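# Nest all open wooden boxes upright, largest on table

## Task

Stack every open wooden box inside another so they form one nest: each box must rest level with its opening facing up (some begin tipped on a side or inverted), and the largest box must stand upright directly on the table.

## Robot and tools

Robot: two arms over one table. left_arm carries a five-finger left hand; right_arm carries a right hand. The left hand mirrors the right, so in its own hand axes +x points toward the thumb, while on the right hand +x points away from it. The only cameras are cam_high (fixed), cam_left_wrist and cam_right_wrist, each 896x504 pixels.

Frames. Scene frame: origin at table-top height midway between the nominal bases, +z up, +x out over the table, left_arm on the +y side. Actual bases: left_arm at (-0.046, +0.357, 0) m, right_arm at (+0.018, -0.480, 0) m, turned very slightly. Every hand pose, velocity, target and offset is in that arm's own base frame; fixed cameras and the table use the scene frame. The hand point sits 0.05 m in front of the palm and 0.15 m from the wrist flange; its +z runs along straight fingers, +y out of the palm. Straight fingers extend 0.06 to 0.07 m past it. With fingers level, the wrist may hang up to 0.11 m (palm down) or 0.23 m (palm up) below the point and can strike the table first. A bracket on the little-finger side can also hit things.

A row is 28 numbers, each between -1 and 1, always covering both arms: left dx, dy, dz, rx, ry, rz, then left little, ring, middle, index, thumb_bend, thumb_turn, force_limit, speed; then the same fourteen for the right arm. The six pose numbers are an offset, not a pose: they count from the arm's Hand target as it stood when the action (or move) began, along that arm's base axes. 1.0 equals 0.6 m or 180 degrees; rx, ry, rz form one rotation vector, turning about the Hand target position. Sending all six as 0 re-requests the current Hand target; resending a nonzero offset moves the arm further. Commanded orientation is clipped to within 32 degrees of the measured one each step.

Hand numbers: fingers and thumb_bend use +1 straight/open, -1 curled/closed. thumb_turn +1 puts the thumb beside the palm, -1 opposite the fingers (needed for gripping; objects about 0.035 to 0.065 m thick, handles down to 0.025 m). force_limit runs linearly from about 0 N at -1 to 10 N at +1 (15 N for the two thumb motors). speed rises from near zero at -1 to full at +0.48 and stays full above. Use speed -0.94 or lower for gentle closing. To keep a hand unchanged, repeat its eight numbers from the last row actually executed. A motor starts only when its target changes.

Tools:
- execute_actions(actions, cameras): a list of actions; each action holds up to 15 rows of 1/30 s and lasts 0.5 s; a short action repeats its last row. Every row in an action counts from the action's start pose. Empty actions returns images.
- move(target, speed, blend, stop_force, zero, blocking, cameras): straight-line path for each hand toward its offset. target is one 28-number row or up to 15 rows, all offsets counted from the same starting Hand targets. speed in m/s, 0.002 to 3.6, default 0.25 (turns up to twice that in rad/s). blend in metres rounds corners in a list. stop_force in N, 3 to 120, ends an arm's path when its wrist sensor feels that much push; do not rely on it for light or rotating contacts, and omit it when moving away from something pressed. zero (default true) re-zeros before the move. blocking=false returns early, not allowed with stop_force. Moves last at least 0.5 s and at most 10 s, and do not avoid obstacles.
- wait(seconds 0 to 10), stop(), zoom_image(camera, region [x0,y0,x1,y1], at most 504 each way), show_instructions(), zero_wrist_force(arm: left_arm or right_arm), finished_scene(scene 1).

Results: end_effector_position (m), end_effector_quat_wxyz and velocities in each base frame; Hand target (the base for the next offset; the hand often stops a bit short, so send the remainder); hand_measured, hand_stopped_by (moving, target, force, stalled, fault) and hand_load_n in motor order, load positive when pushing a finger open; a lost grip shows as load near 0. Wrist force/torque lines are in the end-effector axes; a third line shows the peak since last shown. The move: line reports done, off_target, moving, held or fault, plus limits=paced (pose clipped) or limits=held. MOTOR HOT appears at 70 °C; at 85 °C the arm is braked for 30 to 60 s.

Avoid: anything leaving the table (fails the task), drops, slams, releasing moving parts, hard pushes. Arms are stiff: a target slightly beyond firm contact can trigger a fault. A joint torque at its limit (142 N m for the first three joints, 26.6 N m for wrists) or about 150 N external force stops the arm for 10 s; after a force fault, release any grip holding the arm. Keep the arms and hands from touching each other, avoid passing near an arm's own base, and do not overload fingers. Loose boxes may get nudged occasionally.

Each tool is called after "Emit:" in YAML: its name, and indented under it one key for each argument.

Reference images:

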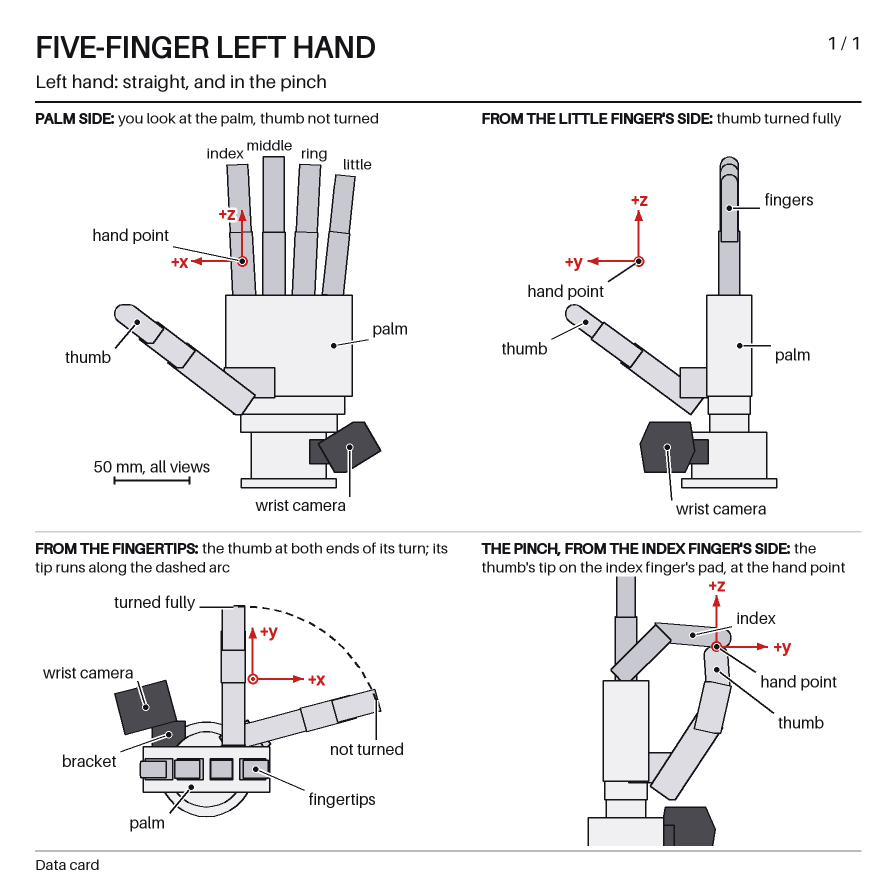

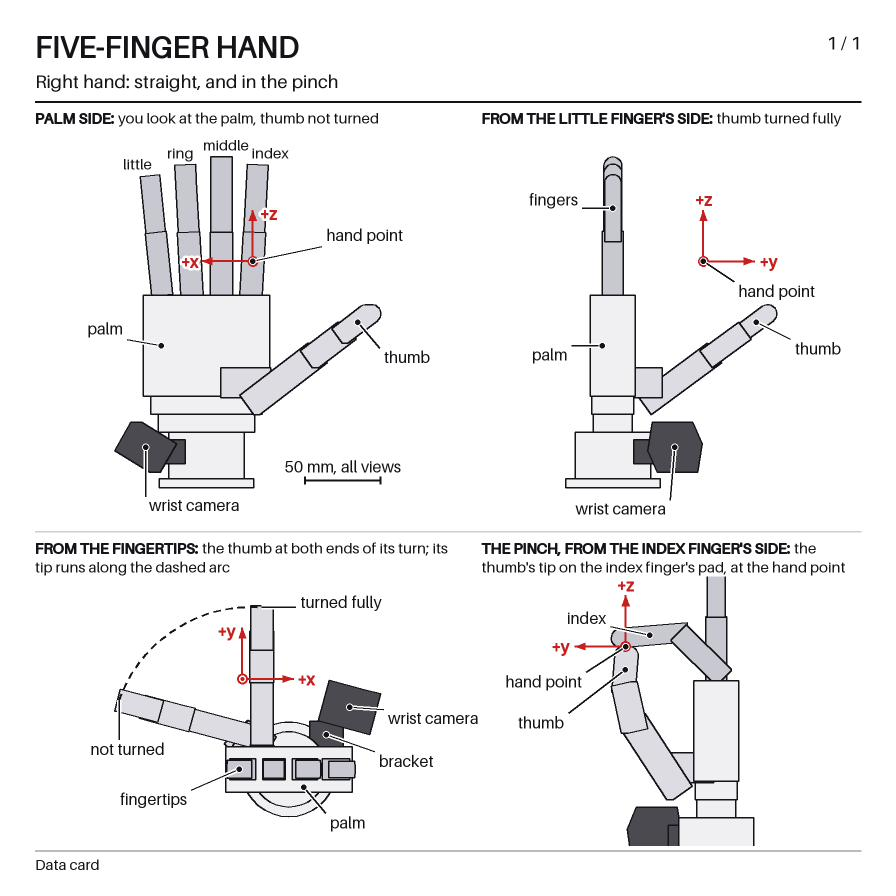

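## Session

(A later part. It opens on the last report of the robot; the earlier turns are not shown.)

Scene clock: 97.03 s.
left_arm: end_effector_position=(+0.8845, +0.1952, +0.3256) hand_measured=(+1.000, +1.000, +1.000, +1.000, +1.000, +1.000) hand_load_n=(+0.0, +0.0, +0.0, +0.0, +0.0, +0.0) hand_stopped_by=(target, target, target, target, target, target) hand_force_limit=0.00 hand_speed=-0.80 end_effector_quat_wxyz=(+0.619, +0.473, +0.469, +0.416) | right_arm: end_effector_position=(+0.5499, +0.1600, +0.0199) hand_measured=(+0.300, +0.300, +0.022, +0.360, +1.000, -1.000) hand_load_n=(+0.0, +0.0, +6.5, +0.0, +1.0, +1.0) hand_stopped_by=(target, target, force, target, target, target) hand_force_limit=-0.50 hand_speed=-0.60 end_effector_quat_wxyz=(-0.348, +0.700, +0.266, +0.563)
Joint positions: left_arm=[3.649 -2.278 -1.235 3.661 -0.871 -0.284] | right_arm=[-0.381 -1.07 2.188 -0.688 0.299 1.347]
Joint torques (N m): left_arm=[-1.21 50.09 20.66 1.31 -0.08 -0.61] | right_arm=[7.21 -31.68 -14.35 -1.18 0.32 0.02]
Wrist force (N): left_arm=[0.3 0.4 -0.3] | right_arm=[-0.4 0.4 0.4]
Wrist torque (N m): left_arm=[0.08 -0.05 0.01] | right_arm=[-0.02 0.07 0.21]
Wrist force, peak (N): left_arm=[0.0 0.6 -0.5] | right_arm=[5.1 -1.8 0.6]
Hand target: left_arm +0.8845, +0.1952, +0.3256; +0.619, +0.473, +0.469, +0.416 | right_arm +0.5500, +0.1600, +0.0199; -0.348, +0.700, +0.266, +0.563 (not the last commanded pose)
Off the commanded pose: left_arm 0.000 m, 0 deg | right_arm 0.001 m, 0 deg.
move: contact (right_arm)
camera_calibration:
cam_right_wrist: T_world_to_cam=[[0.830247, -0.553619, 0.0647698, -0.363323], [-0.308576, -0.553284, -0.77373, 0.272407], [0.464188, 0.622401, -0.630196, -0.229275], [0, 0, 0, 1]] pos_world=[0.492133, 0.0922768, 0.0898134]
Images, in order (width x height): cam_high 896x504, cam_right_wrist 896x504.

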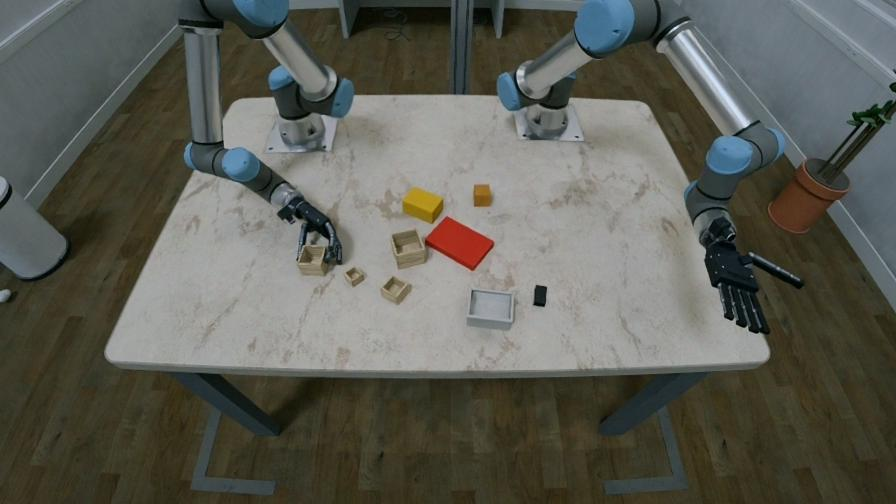

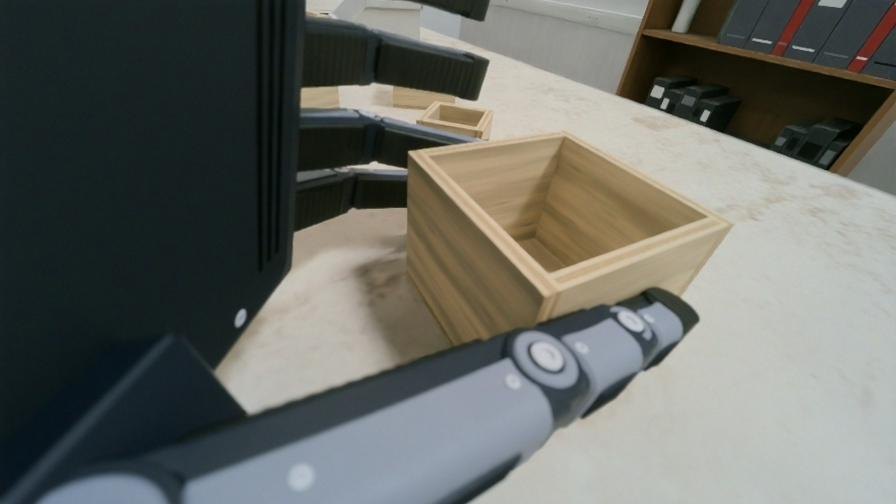

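Emit:
move:
  target:
    - [0,0,0,0,0,0,1,1,1,1,1,1,0.0,-0.80,0,0,0,0,0,0,0.3,0.3,0.3,0.3,1,-1,-0.5,-0.7]
    - [0,0,0,0,0,0,1,1,1,1,1,1,0.0,-0.80,-0.0012,-0.0133,0,0,0,0,0.3,0.3,0.3,0.3,1,-1,-0.5,-0.7]
    - [0,0,0,0,0,0,1,1,1,1,1,1,0.0,-0.80,-0.1223,-0.0027,0.0282,0,0,0,0.3,0.3,0.3,0.3,1,-1,-0.5,-0.7]
  speed: [0.05,0.05,0.1]
  cameras: ["cam_high","cam_right_wrist"]

Scene clock: 101.83 s.
left_arm: end_effector_position=(+0.8845, +0.1952, +0.3256) hand_measured=(+1.000, +1.000, +1.000, +1.000, +1.000, +1.000) hand_load_n=(+0.0, +0.0, +0.0, +0.0, +0.0, +0.0) hand_stopped_by=(target, target, target, target, target, target) hand_force_limit=0.00 hand_speed=-0.80 end_effector_quat_wxyz=(+0.619, +0.473, +0.469, +0.416) | right_arm: end_effector_position=(+0.4767, +0.1583, +0.0368) hand_measured=(+0.300, +0.300, +0.300, +0.300, +1.000, -1.000) hand_load_n=(+0.0, +0.0, +0.0, +0.0, +0.0, +0.5) hand_stopped_by=(target, target, target, target, target, target) hand_force_limit=-0.50 hand_speed=-0.70 end_effector_quat_wxyz=(-0.348, +0.700, +0.266, +0.563)
Joint positions: left_arm=[3.649 -2.278 -1.235 3.661 -0.871 -0.284] | right_arm=[-0.492 -1.161 2.354 -0.538 0.203 1.116]
Joint torques (N m): left_arm=[-1.74 50.05 20.88 1.05 -0.32 -0.74] | right_arm=[9.34 -30.11 -1.7 -1.05 1.28 1.91]
Wrist force (N): left_arm=[-0.2 0.0 -0.6] | right_arm=[-0.5 0.2 0.4]
Wrist torque (N m): left_arm=[0.03 0.00 -0.01] | right_arm=[-0.07 0.11 0.11]
Wrist force, peak (N): left_arm=[0.3 0.0 -0.7] | right_arm=[-0.2 1.2 1.1]
Hand target: left_arm +0.8845, +0.1952, +0.3256; +0.619, +0.473, +0.469, +0.416 | right_arm +0.4766, +0.1583, +0.0368; -0.348, +0.700, +0.266, +0.563
Off the commanded pose: left_arm 0.000 m, 0 deg | right_arm 0.000 m, 0 deg.
move: done
camera_calibration:
cam_right_wrist: T_world_to_cam=[[0.830209, -0.553659, 0.0649214, -0.304588], [-0.308518, -0.553346, -0.773709, 0.262011], [0.464295, 0.62231, -0.630207, -0.183561], [0, 0, 0, 1]] pos_world=[0.418933, 0.0905767, 0.106813]
Images, in order (width x height): cam_high 896x504, cam_right_wrist 896x504.

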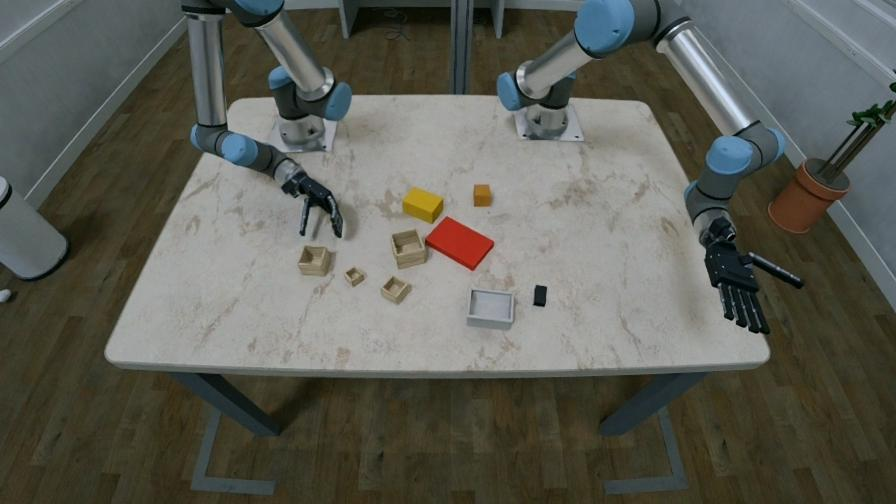

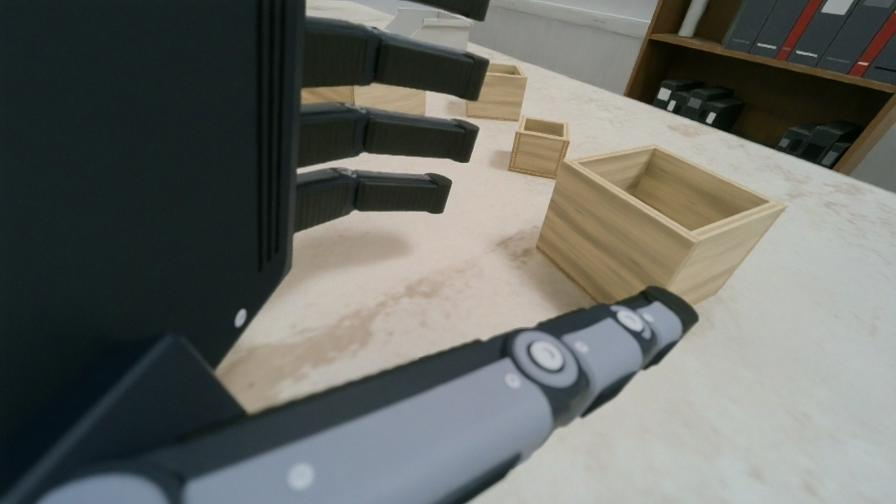

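Emit:
move:
  target:
    - [0,0,0,0,0,0,1,1,1,1,1,1,0.0,-0.80,0,0,0.138,0.0187,0.2131,0,0.3,0.3,0.3,0.3,1,-1,-0.5,-0.7]
    - [0,0,0,0,0,0,1,1,1,1,1,1,0.0,-0.80,0.1313,-0.0138,0.172,0.0373,0.4262,0,0.3,0.3,0.3,0.3,1,-1,-0.5,-0.7]
  speed: 0.35
  blend: 0.02
  cameras: ["cam_high","cam_right_wrist"]

Scene clock: 104.90 s.
left_arm: end_effector_position=(+0.8845, +0.1952, +0.3256) hand_measured=(+1.000, +1.000, +1.000, +1.000, +1.000, +1.000) hand_load_n=(+0.0, +0.0, +0.0, +0.0, +0.0, +0.0) hand_stopped_by=(target, target, target, target, target, target) hand_force_limit=0.00 hand_speed=-0.80 end_effector_quat_wxyz=(+0.619, +0.473, +0.469, +0.416) | right_arm: end_effector_position=(+0.5553, +0.1501, +0.1400) hand_measured=(+0.300, +0.300, +0.300, +0.300, +1.000, -1.000) hand_load_n=(+0.0, +0.0, +0.0, +0.0, +0.0, +0.0) hand_stopped_by=(target, target, target, target, target, target) hand_force_limit=-0.50 hand_speed=-0.70 end_effector_quat_wxyz=(-0.475, +0.879, -0.038, +0.021)
Joint positions: left_arm=[3.649 -2.278 -1.235 3.661 -0.871 -0.284] | right_arm=[-0.285 -0.798 1.242 1.42 0.608 1.218]
Joint torques (N m): left_arm=[-0.67 49.93 20.41 1.01 -0.13 -0.54] | right_arm=[-11.86 -41.82 -28.7 4.31 -3.62 2.26]
Wrist force (N): left_arm=[0.1 0.2 -0.3] | right_arm=[0.7 -0.1 0.5]
Wrist torque (N m): left_arm=[0.05 -0.02 0.00] | right_arm=[-0.05 -0.17 0.17]
Wrist force, peak (N): left_arm=[0.1 0.4 -0.7] | right_arm=[1.8 0.0 0.8]
Hand target: left_arm +0.8845, +0.1952, +0.3256; +0.619, +0.473, +0.469, +0.416 | right_arm +0.5554, +0.1501, +0.1400; -0.475, +0.879, -0.038, +0.021
Off the commanded pose: left_arm 0.000 m, 0 deg | right_arm 0.000 m, 0 deg.
move: done
camera_calibration:
cam_right_wrist: T_world_to_cam=[[0.217666, -0.499981, -0.838237, 0.0774229], [-0.859335, -0.505383, 0.0783001, 0.540998], [-0.46278, 0.703283, -0.539655, 0.339932], [0, 0, 0, 1]] pos_world=[0.60536, 0.0730531, 0.205984]
Images, in order (width x height): cam_high 896x504, cam_right_wrist 896x504.

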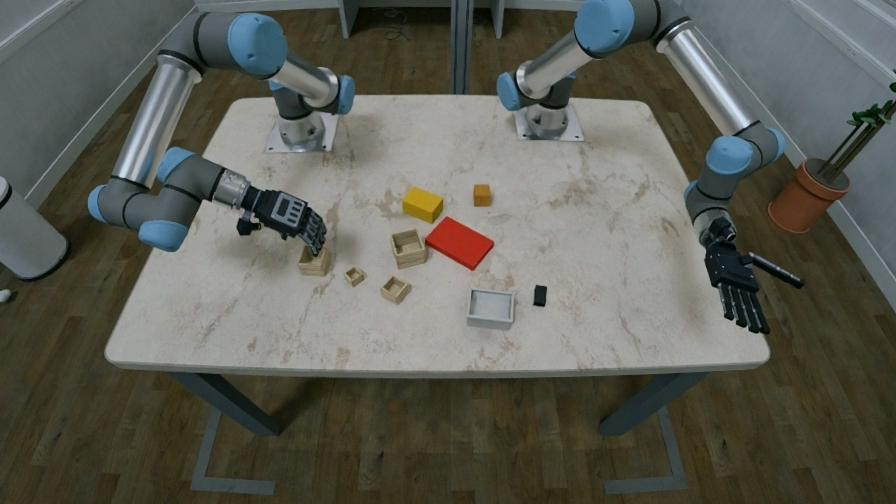

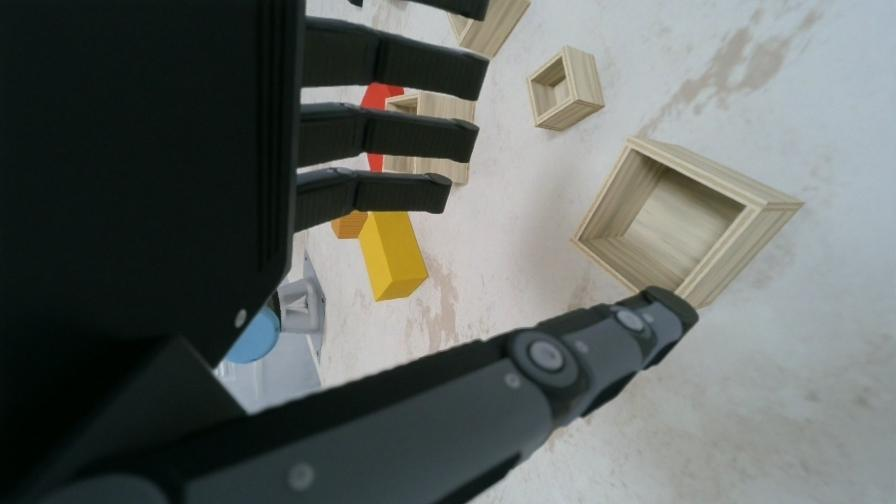

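Emit:
zoom_image:
  camera: "cam_right_wrist"
  region: [500, 110, 840, 340]

Scaled by 1.482 from the camera's 896x504 image, which has a finer 1280x720 frame.

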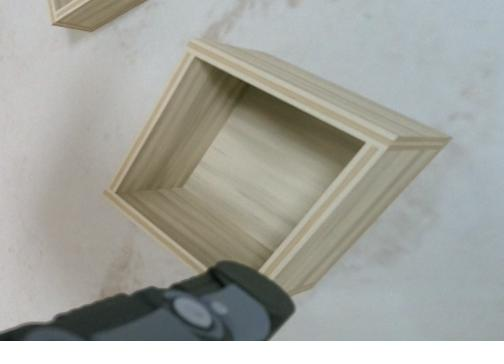

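Emit:
zoom_image:
  camera: "cam_high"
  region: [285, 215, 445, 315]

Scaled by 3.150 from the camera's 896x504 image, which has a finer 1280x720 frame.

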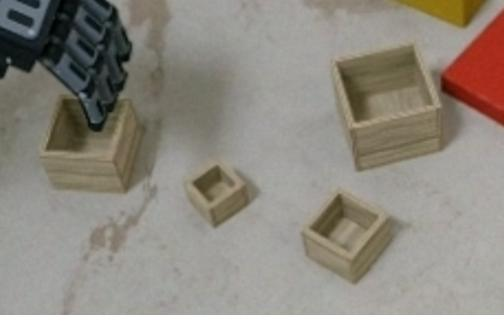

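Emit:
move:
  target:
    - [0,0,0,0,0,0,1,1,1,1,1,1,0.0,-0.80,-0.0088,0.0065,-0.05,-0.0321,0.0028,-0.0083,0.3,0.3,0.3,0.3,1,-1,-0.6,-0.9]
    - [0,0,0,0,0,0,1,1,1,1,1,1,0.0,-0.80,-0.0088,0.0065,-0.1467,-0.0321,0.0028,-0.0083,0.3,0.3,0.3,0.3,1,-1,-0.6,-0.9]
  speed: 0.1
  blend: [0.01,0]
  stop_force: 6
  cameras: ["cam_high","cam_right_wrist"]

Scene clock: 116.53 s.
left_arm: end_effector_position=(+0.8845, +0.1952, +0.3256) hand_measured=(+1.000, +1.000, +1.000, +1.000, +1.000, +1.000) hand_load_n=(+0.0, +0.0, +0.0, +0.0, +0.0, +0.0) hand_stopped_by=(target, target, target, target, target, target) hand_force_limit=0.00 hand_speed=-0.80 end_effector_quat_wxyz=(+0.619, +0.473, +0.469, +0.416) | right_arm: end_effector_position=(+0.5501, +0.1540, +0.0520) hand_measured=(+0.300, +0.300, +0.300, +0.300, +1.000, -1.000) hand_load_n=(+0.0, +0.0, +0.0, +0.0, +0.0, +0.0) hand_stopped_by=(target, target, target, target, target, target) hand_force_limit=-0.60 hand_speed=-0.90 end_effector_quat_wxyz=(-0.430, +0.901, -0.050, +0.025)
Joint positions: left_arm=[3.649 -2.278 -1.235 3.661 -0.871 -0.284] | right_arm=[-0.248 -0.741 1.305 1.171 0.691 1.357]
Joint torques (N m): left_arm=[-0.5 49.19 20.97 1 -0.27 -0.86] | right_arm=[-4.24 -56.92 -28.41 0.43 -2.74 2.47]
Wrist force (N): left_arm=[0.1 -0.2 -0.6] | right_arm=[0.6 -0.1 0.7]
Wrist torque (N m): left_arm=[0.01 -0.04 0.01] | right_arm=[-0.09 -0.17 0.17]
Wrist force, peak (N): left_arm=[0.2 0.1 -0.9] | right_arm=[0.8 0.6 1.3]
Hand target: left_arm +0.8845, +0.1952, +0.3256; +0.619, +0.473, +0.469, +0.416 | right_arm +0.5501, +0.1540, +0.0520; -0.430, +0.901, -0.050, +0.025
Off the commanded pose: left_arm 0.000 m, 0 deg | right_arm 0.000 m, 0 deg.
move: done
camera_calibration:
cam_right_wrist: T_world_to_cam=[[0.19596, -0.587296, -0.785292, 0.029407], [-0.871257, -0.471777, 0.135416, 0.543694], [-0.450012, 0.657654, -0.604135, 0.290738], [0, 0, 0, 1]] pos_world=[0.598771, 0.0825682, 0.125113]
Images, in order (width x height): cam_high 896x504, cam_right_wrist 896x504.

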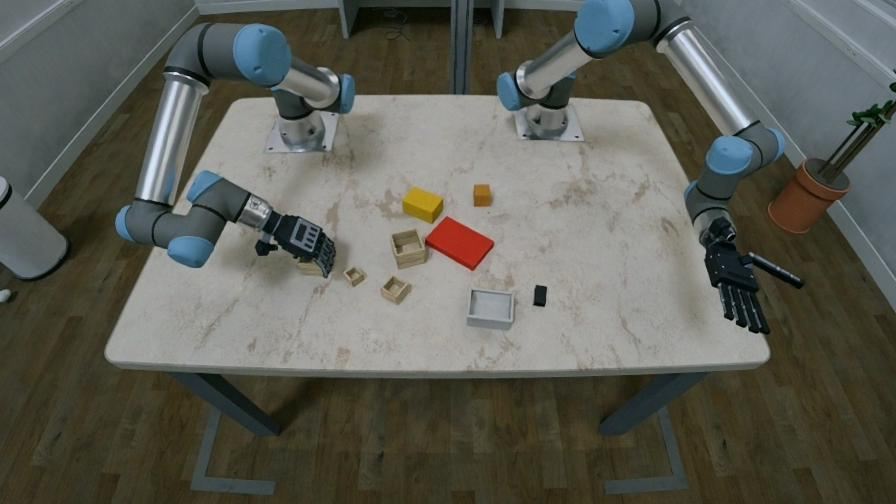

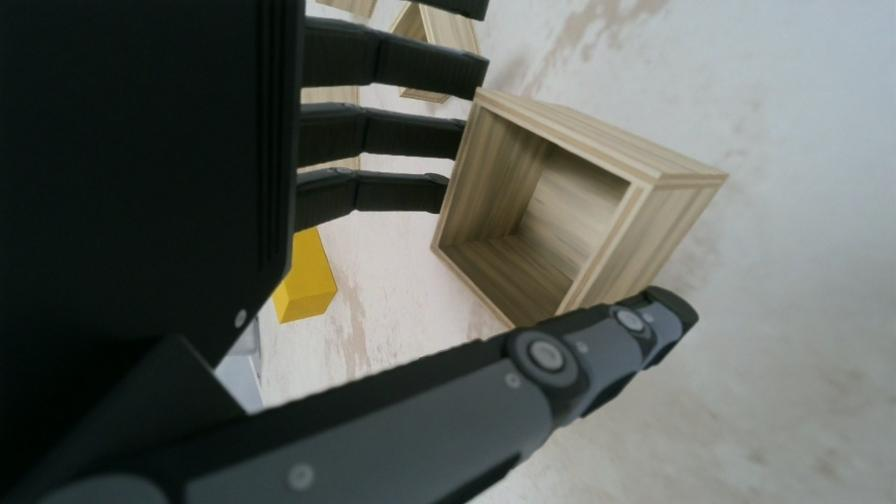

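Emit:
move:
  target:
    - [0,0,0,0,0,0,1,1,1,1,1,1,0.0,-0.80,0,0,0,0,0,0,0.3,0.3,-0.3,-0.3,1,-1,-0.5,-0.9]
    - [0,0,0,0,0,0,1,1,1,1,1,1,0.0,-0.80,0,0,0.05,0,0,0,0.3,0.3,-0.3,-0.3,1,-1,-0.5,-0.9]
  speed: 0.05
  cameras: ["cam_high","cam_right_wrist"]

Scene clock: 119.60 s.
left_arm: end_effector_position=(+0.8845, +0.1952, +0.3256) hand_measured=(+1.000, +1.000, +1.000, +1.000, +1.000, +1.000) hand_load_n=(+0.0, +0.0, +0.0, +0.0, +0.0, +0.0) hand_stopped_by=(target, target, target, target, target, target) hand_force_limit=0.00 hand_speed=-0.80 end_effector_quat_wxyz=(+0.619, +0.473, +0.469, +0.416) | right_arm: end_effector_position=(+0.5502, +0.1539, +0.0821) hand_measured=(+0.300, +0.300, +0.032, +0.004, +1.000, -1.000) hand_load_n=(+0.0, +0.0, +4.5, +6.5, +2.0, -1.0) hand_stopped_by=(target, target, force, force, target, target) hand_force_limit=-0.50 hand_speed=-0.90 end_effector_quat_wxyz=(-0.430, +0.901, -0.050, +0.025) end_effector_velocity=(+0.001, +0.000, -0.002) end_effector_angular_velocity=(-0.001, -0.003, +0.000)
Joint positions: left_arm=[3.649 -2.278 -1.235 3.661 -0.871 -0.284] | right_arm=[-0.248 -0.779 1.287 1.226 0.691 1.357]
Joint velocities: left_arm=[within noise] | right_arm=[0 0.002 0.001 -0.006 0 0]
Joint torques (N m): left_arm=[-0.44 50.19 20.99 1.09 -0.12 -0.67] | right_arm=[6.69 -42.19 -5.9 0.32 -0.36 -0.03]
Wrist force (N): left_arm=[0.1 0.1 -0.2] | right_arm=[0.7 0.1 1.1]
Wrist torque (N m): left_arm=[0.03 -0.02 0.00] | right_arm=[-0.09 -0.19 0.14]
Wrist force, peak (N): left_arm=[0.1 0.2 -0.9] | right_arm=[0.7 0.8 1.4]
Hand target: left_arm +0.8845, +0.1952, +0.3256; +0.619, +0.473, +0.469, +0.416 | right_arm +0.5501, +0.1540, +0.0820; -0.430, +0.901, -0.050, +0.025
Off the commanded pose: left_arm 0.000 m, 0 deg | right_arm 0.000 m, 0 deg.
move: done
camera_calibration:
cam_right_wrist: T_world_to_cam=[[0.196117, -0.587387, -0.785184, 0.0529998], [-0.871332, -0.471692, 0.135233, 0.539758], [-0.449799, 0.657634, -0.604316, 0.30893], [0, 0, 0, 1]] pos_world=[0.598871, 0.0825681, 0.155313]
Images, in order (width x height): cam_high 896x504, cam_right_wrist 896x504.

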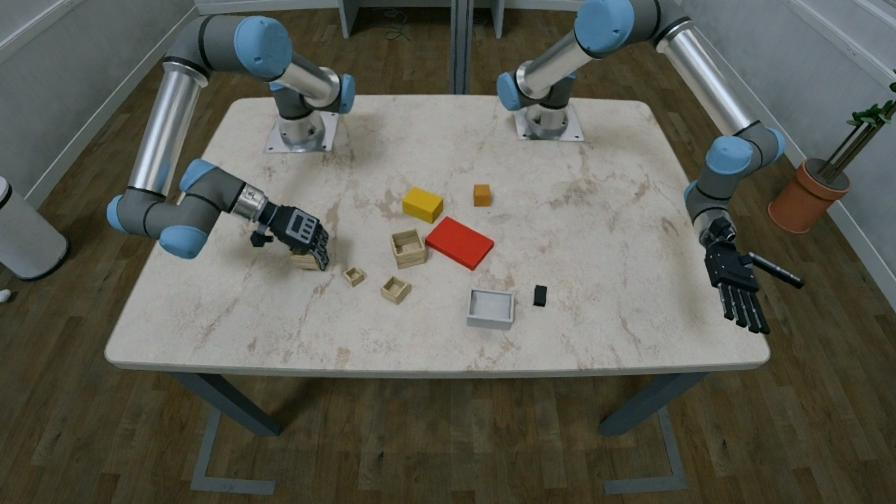

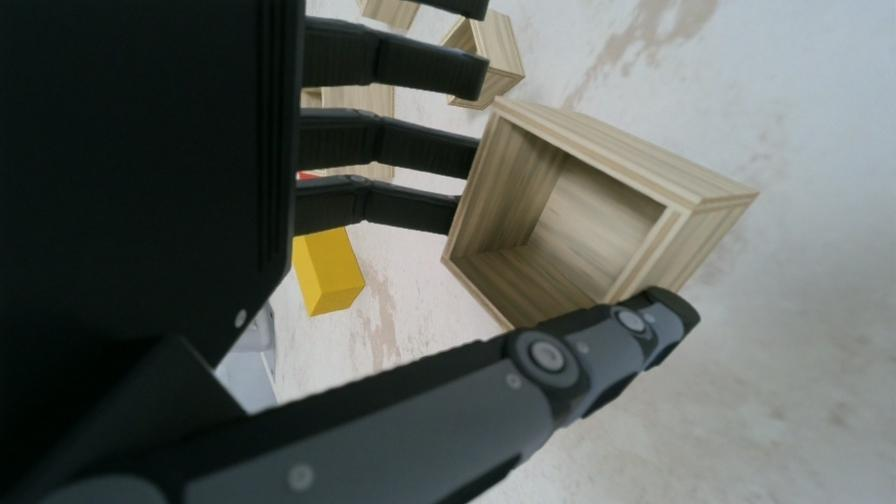

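Emit:
zoom_image:
  camera: "cam_right_wrist"
  region: [420, 70, 780, 350]

Scaled by 1.400 from the camera's 896x504 image, which has a finer 1280x720 frame.

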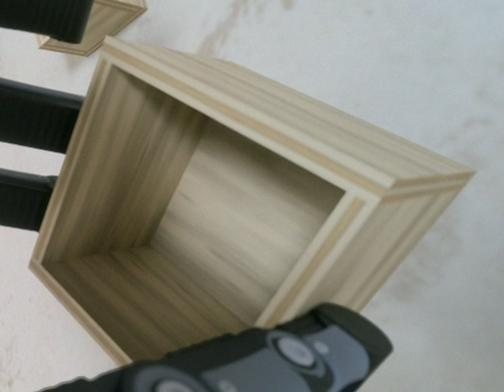

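Emit:
move:
  target:
    - [0,0,0,0,0,0,1,1,1,1,1,1,0.0,-0.80,0,0.02,0.0917,0,0,0.02,0.3,0.3,-0.3,-0.3,1,-1,-0.5,-0.9]
    - [0,0,0,0,0,0,1,1,1,1,1,1,0.0,-0.80,-0.173,0.3583,0.0917,0,0,0.1306,0.3,0.3,-0.3,-0.3,1,-1,-0.5,-0.9]
  speed: 0.2
  blend: [0.02,0]
  cameras: ["cam_high","cam_right_wrist"]

Scene clock: 125.67 s.
left_arm: end_effector_position=(+0.8845, +0.1952, +0.3256) hand_measured=(+1.000, +1.000, +1.000, +1.000, +1.000, +1.000) hand_load_n=(+0.0, +0.0, +0.0, +0.0, +0.0, +0.0) hand_stopped_by=(target, target, target, target, target, target) hand_force_limit=0.00 hand_speed=-0.80 end_effector_quat_wxyz=(+0.619, +0.473, +0.469, +0.416) | right_arm: end_effector_position=(+0.4464, +0.3689, +0.1370) hand_measured=(+0.300, +0.300, +0.032, +0.004, +1.000, -1.000) hand_load_n=(+0.0, +0.0, +5.0, +6.5, +1.5, -1.0) hand_stopped_by=(target, target, force, force, target, target) hand_force_limit=-0.50 hand_speed=-0.90 end_effector_quat_wxyz=(-0.426, +0.892, +0.134, -0.063)
Joint positions: left_arm=[3.649 -2.278 -1.235 3.661 -0.871 -0.284] | right_arm=[0.176 -0.824 1.211 1.331 0.689 1.379]
Joint torques (N m): left_arm=[-1.11 50.45 20.57 1.13 -0.29 -0.7] | right_arm=[7.68 -59.72 -3.29 4.89 0.36 -2.41]
Wrist force (N): left_arm=[-0.2 0.3 -0.6] | right_arm=[0.3 0.5 0.6]
Wrist torque (N m): left_arm=[0.08 0.00 -0.02] | right_arm=[0.02 -0.10 0.15]
Wrist force, peak (N): left_arm=[0.0 0.4 -0.8] | right_arm=[0.9 2.3 1.2]
Hand target: left_arm +0.8845, +0.1952, +0.3256; +0.619, +0.473, +0.469, +0.416 | right_arm +0.4463, +0.3689, +0.1370; -0.426, +0.892, +0.134, -0.063
Off the commanded pose: left_arm 0.000 m, 0 deg | right_arm 0.000 m, 0 deg.
move: done
camera_calibration:
cam_right_wrist: T_world_to_cam=[[0.413878, -0.460438, -0.785304, 0.0986205], [-0.610921, -0.780032, 0.135375, 0.540729], [-0.674893, 0.42373, -0.604129, 0.340767], [0, 0, 0, 1]] pos_world=[0.519507, 0.322801, 0.210113]
Images, in order (width x height): cam_high 896x504, cam_right_wrist 896x504.

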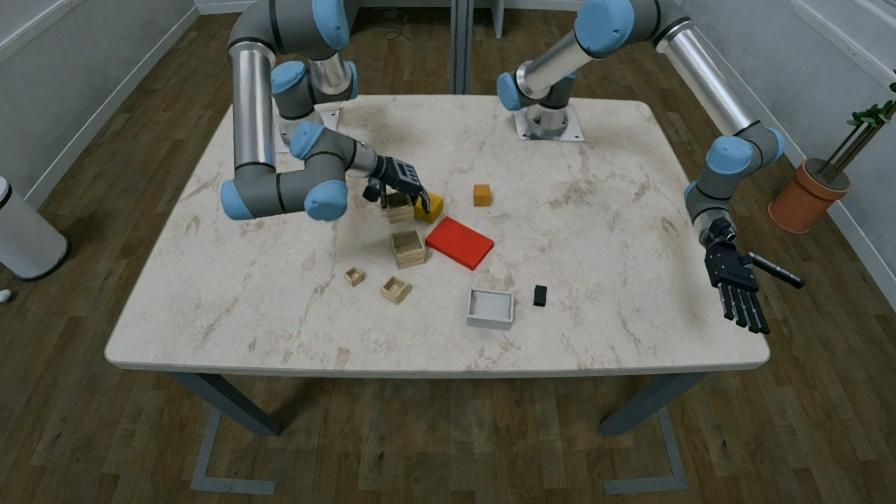

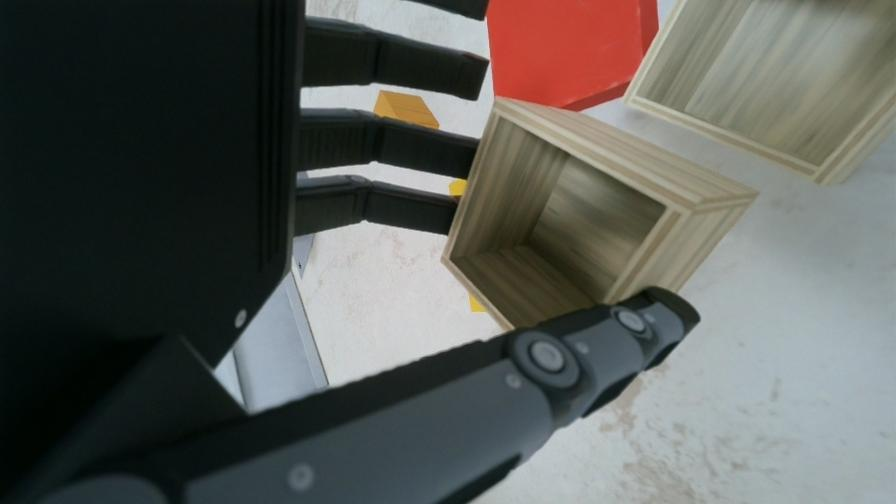

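Emit:
zoom_image:
  camera: "cam_right_wrist"
  region: [600, 0, 896, 200]

Scaled by 1.703 from the camera's 896x504 image, which has a finer 1280x720 frame.

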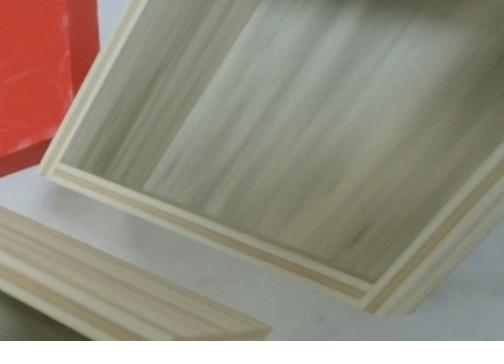

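Emit:
move:
  target: [0,0,0,0,0,0,1,1,1,1,1,1,0.0,-0.80,0.1162,0.03,-0.0317,0,0,0.0083,0.3,0.3,-0.3,-0.3,1,-1,-0.5,-0.9]
  speed: 0.1
  cameras: ["cam_high","cam_right_wrist"]

Emit:
zoom_image:
  camera: "cam_right_wrist"
  region: [420, 60, 896, 350]

Emit:
zoom_image:
  camera: "cam_high"
  region: [370, 190, 450, 280]

Scene clock: 129.90 s.
left_arm: end_effector_position=(+0.8845, +0.1952, +0.3256) hand_measured=(+1.000, +1.000, +1.000, +1.000, +1.000, +1.000) hand_load_n=(+0.0, +0.0, -0.5, +0.0, +0.0, +0.0) hand_stopped_by=(target, target, target, target, target, target) hand_force_limit=0.00 hand_speed=-0.80 end_effector_quat_wxyz=(+0.619, +0.473, +0.469, +0.416) | right_arm: end_effector_position=(+0.5159, +0.3870, +0.1180) hand_measured=(+0.300, +0.300, +0.032, +0.004, +1.000, -1.000) hand_load_n=(+0.0, -0.5, +5.0, +6.0, +2.0, -1.0) hand_stopped_by=(target, target, force, force, target, target) hand_force_limit=-0.50 hand_speed=-0.90 end_effector_quat_wxyz=(-0.425, +0.891, +0.146, -0.068)
Joint positions: left_arm=[3.649 -2.278 -1.235 3.661 -0.871 -0.284] | right_arm=[0.187 -0.607 0.862 1.481 0.691 1.355]
Joint torques (N m): left_arm=[-1.03 49.26 20.74 0.77 -0.11 -0.79] | right_arm=[-0.47 -52.26 -27.06 1.51 -0.21 2.06]
Wrist force (N): left_arm=[0.0 0.0 -0.8] | right_arm=[0.5 0.4 1.2]
Wrist torque (N m): left_arm=[0.05 -0.02 0.00] | right_arm=[-0.05 -0.17 0.16]
Wrist force, peak (N): left_arm=[0.4 0.0 -0.9] | right_arm=[1.3 0.9 1.0]
Hand target: left_arm +0.8845, +0.1952, +0.3256; +0.619, +0.473, +0.469, +0.416 | right_arm +0.5160, +0.3869, +0.1180; -0.425, +0.891, +0.146, -0.068
Off the commanded pose: left_arm 0.000 m, 0 deg | right_arm 0.000 m, 0 deg.
move: done
camera_calibration:
cam_right_wrist: T_world_to_cam=[[0.425994, -0.449418, -0.785209, 0.0527054], [-0.590058, -0.795921, 0.135429, 0.595339], [-0.685828, 0.405626, -0.60424, 0.38123], [0, 0, 0, 1]] pos_world=[0.590291, 0.342893, 0.191113]
Images, in order (width x height): cam_high 896x504, cam_right_wrist 896x504.

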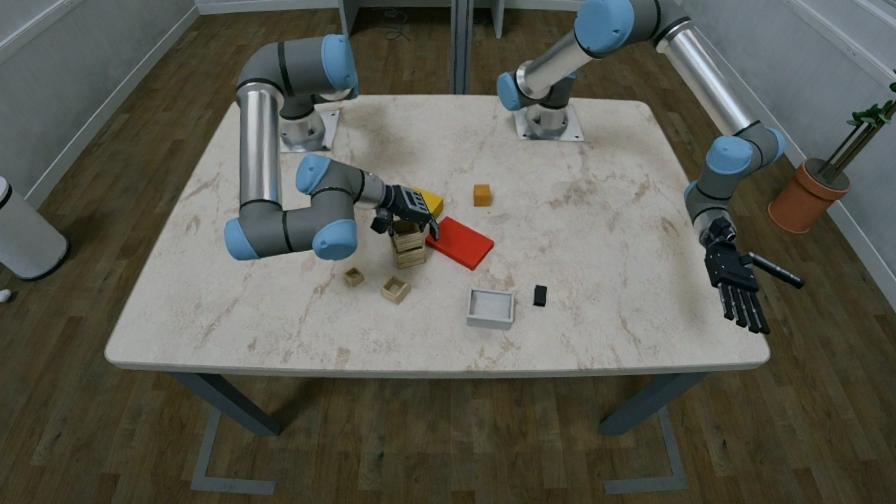

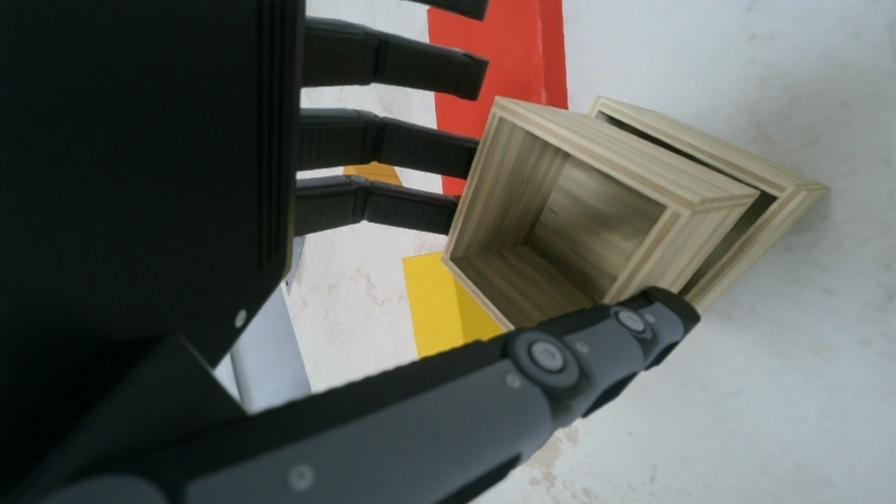

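Scaled by 1.059 from the camera's 896x504 image, which has a finer 1280x720 frame.

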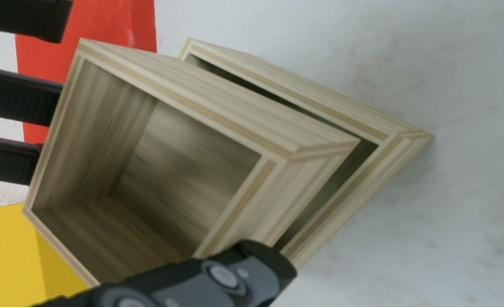

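Scaled by 5.600 from the camera's 896x504 image, which has a finer 1280x720 frame.

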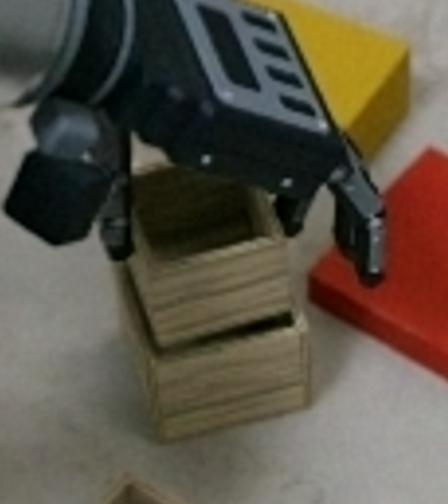

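Emit:
zoom_image:
  camera: "cam_right_wrist"
  region: [560, 80, 700, 170]

Emit:
zoom_image:
  camera: "cam_right_wrist"
  region: [680, 150, 840, 320]

Scaled by 3.600 from the camera's 896x504 image, which has a finer 1280x720 frame.

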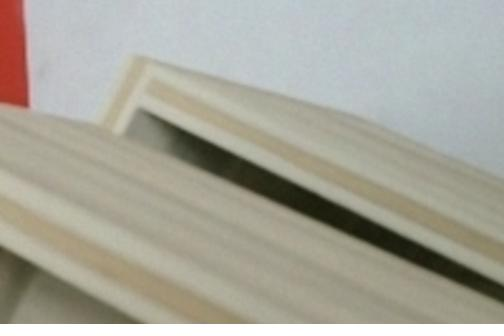

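Scaled by 2.965 from the camera's 896x504 image, which has a finer 1280x720 frame.

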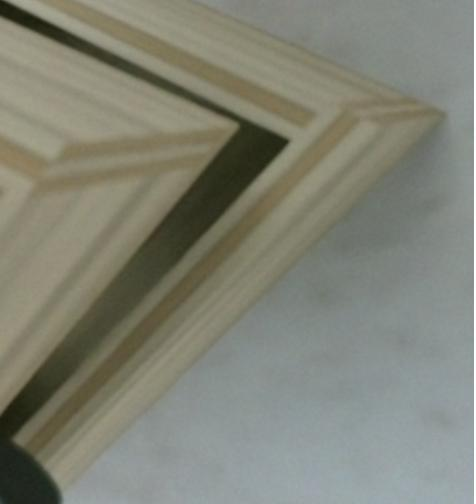

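Emit:
move:
  target: [0,0,0,0,0,0,1,1,1,1,1,1,0.0,-0.80,-0.0022,0.0012,-0.0083,0,0,-0.0111,0.3,0.3,-0.3,-0.3,1,-1,-0.5,-0.9]
  speed: 0.05
  cameras: ["cam_right_wrist"]

Emit:
zoom_image:
  camera: "cam_right_wrist"
  region: [560, 70, 820, 320]

Scene clock: 135.83 s.
left_arm: end_effector_position=(+0.8845, +0.1952, +0.3256) hand_measured=(+1.000, +1.000, +1.000, +1.000, +1.000, +1.000) hand_load_n=(+0.0, +0.0, +0.0, +0.0, +0.0, +0.0) hand_stopped_by=(target, target, target, target, target, target) hand_force_limit=0.00 hand_speed=-0.80 end_effector_quat_wxyz=(+0.619, +0.473, +0.469, +0.416) | right_arm: end_effector_position=(+0.5146, +0.3877, +0.1131) hand_measured=(+0.300, +0.300, +0.032, +0.004, +1.000, -1.000) hand_load_n=(+0.0, +0.0, +4.5, +6.0, +2.0, -1.5) hand_stopped_by=(target, target, force, force, target, target) hand_force_limit=-0.50 hand_speed=-0.90 end_effector_quat_wxyz=(-0.427, +0.893, +0.130, -0.061)
Joint positions: left_arm=[3.649 -2.278 -1.235 3.661 -0.871 -0.284] | right_arm=[0.185 -0.624 0.897 1.422 0.686 1.408]
Joint torques (N m): left_arm=[-0.54 49.88 20.31 0.74 -0.12 -0.69] | right_arm=[-9.15 -47.37 -29.92 4.84 -1.71 -2.25]
Wrist force (N): left_arm=[0.0 0.3 -0.6] | right_arm=[0.0 0.2 0.7]
Wrist torque (N m): left_arm=[0.07 -0.03 -0.01] | right_arm=[-0.05 -0.08 0.14]
Wrist force, peak (N): left_arm=[-0.2 0.2 -0.8] | right_arm=[0.7 0.5 1.2]
Hand target: left_arm +0.8845, +0.1952, +0.3256; +0.619, +0.473, +0.469, +0.416 | right_arm +0.5147, +0.3877, +0.1130; -0.427, +0.893, +0.130, -0.061
Off the commanded pose: left_arm 0.000 m, 0 deg | right_arm 0.000 m, 0 deg.
move: done
camera_calibration:
cam_right_wrist: T_world_to_cam=[[0.409815, -0.463986, -0.785346, 0.0637329], [-0.617628, -0.774725, 0.135416, 0.601769], [-0.671259, 0.429556, -0.604064, 0.36031], [0, 0, 0, 1]] pos_world=[0.587412, 0.341004, 0.186213]
Images, in order (width x height): cam_right_wrist 896x504.

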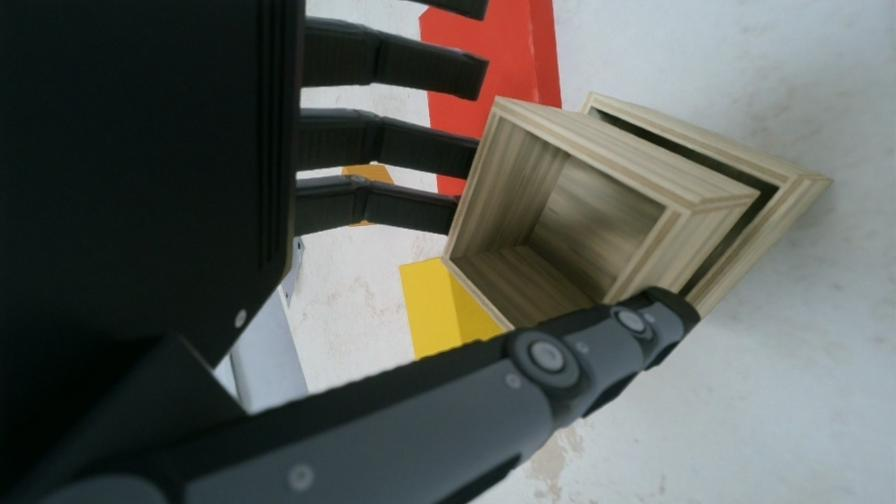

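Scaled by 1.938 from the camera's 896x504 image, which has a finer 1280x720 frame.

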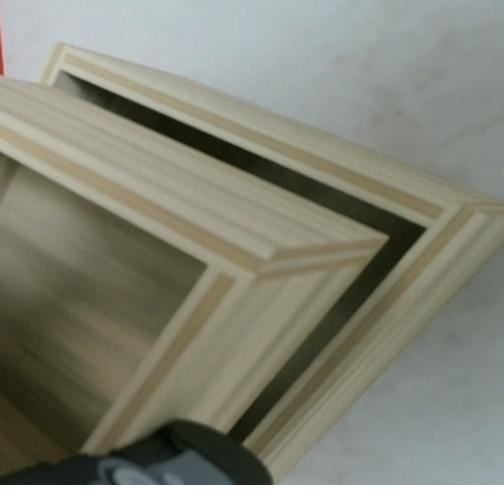

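Emit:
move:
  target: [0,0,0,0,0,0,1,1,1,1,1,1,0.0,-0.80,0,0,-0.055,0,0,0,0.3,0.3,-0.3,-0.3,1,-1,-0.5,-0.9]
  speed: 0.025
  stop_force: 3
  cameras: ["cam_high","cam_right_wrist"]

Scene clock: 140.07 s.
left_arm: end_effector_position=(+0.8845, +0.1952, +0.3256) hand_measured=(+1.000, +1.000, +1.000, +1.000, +1.000, +1.000) hand_load_n=(+0.0, +0.0, +0.0, +0.0, +0.0, -0.5) hand_stopped_by=(target, target, target, target, target, target) hand_force_limit=0.00 hand_speed=-0.80 end_effector_quat_wxyz=(+0.619, +0.473, +0.469, +0.416) | right_arm: end_effector_position=(+0.5147, +0.3877, +0.0825) hand_measured=(+0.300, +0.300, +0.032, +0.004, +1.000, -1.000) hand_load_n=(+0.0, +0.0, +4.5, +6.0, +2.0, -1.0) hand_stopped_by=(target, target, force, force, target, target) hand_force_limit=-0.50 hand_speed=-0.90 end_effector_quat_wxyz=(-0.427, +0.893, +0.130, -0.061)
Joint positions: left_arm=[3.649 -2.278 -1.235 3.661 -0.871 -0.284] | right_arm=[0.185 -0.597 0.926 1.366 0.686 1.408]
Joint torques (N m): left_arm=[-1.43 51.03 20.54 0.85 -0.18 -0.76] | right_arm=[7.34 -64.52 -29.86 4.62 1.35 -2.15]
Wrist force (N): left_arm=[0.1 0.2 -0.4] | right_arm=[0.0 -1.7 -0.8]
Wrist torque (N m): left_arm=[0.06 -0.03 0.00] | right_arm=[-0.03 0.02 0.07]
Wrist force, peak (N): left_arm=[0.4 0.1 -0.8] | right_arm=[0.7 -17.8 -10.9]
Hand target: left_arm +0.8845, +0.1952, +0.3256; +0.619, +0.473, +0.469, +0.416 | right_arm +0.5147, +0.3877, +0.0825; -0.427, +0.893, +0.130, -0.061 (not the last commanded pose)
Off the commanded pose: left_arm 0.000 m, 0 deg | right_arm 0.003 m, 0 deg.
move: contact (right_arm)
camera_calibration:
cam_right_wrist: T_world_to_cam=[[0.409898, -0.464039, -0.785271, 0.0396584], [-0.617585, -0.774752, 0.135455, 0.605891], [-0.671247, 0.429449, -0.604153, 0.341869], [0, 0, 0, 1]] pos_world=[0.587412, 0.341004, 0.155613]
Images, in order (width x height): cam_high 896x504, cam_right_wrist 896x504.

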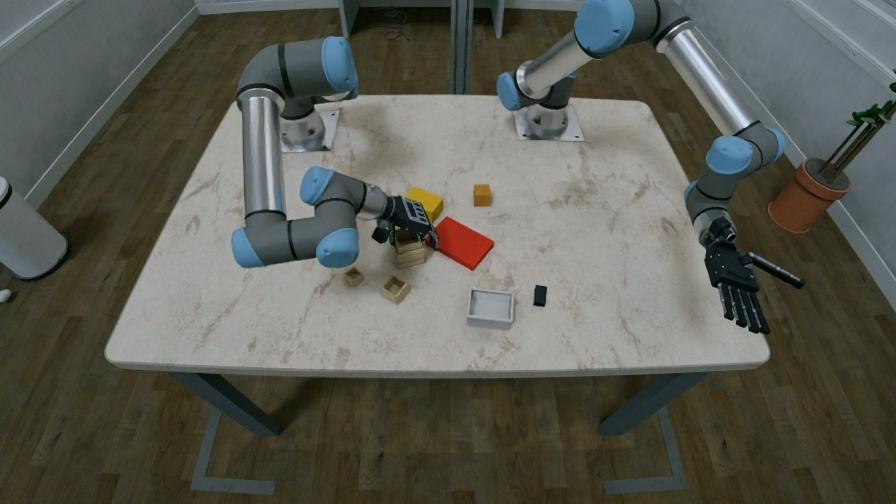

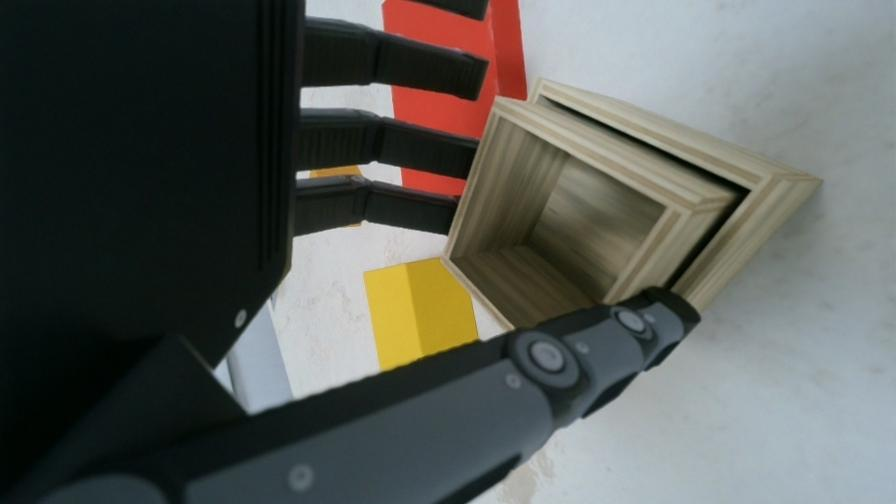

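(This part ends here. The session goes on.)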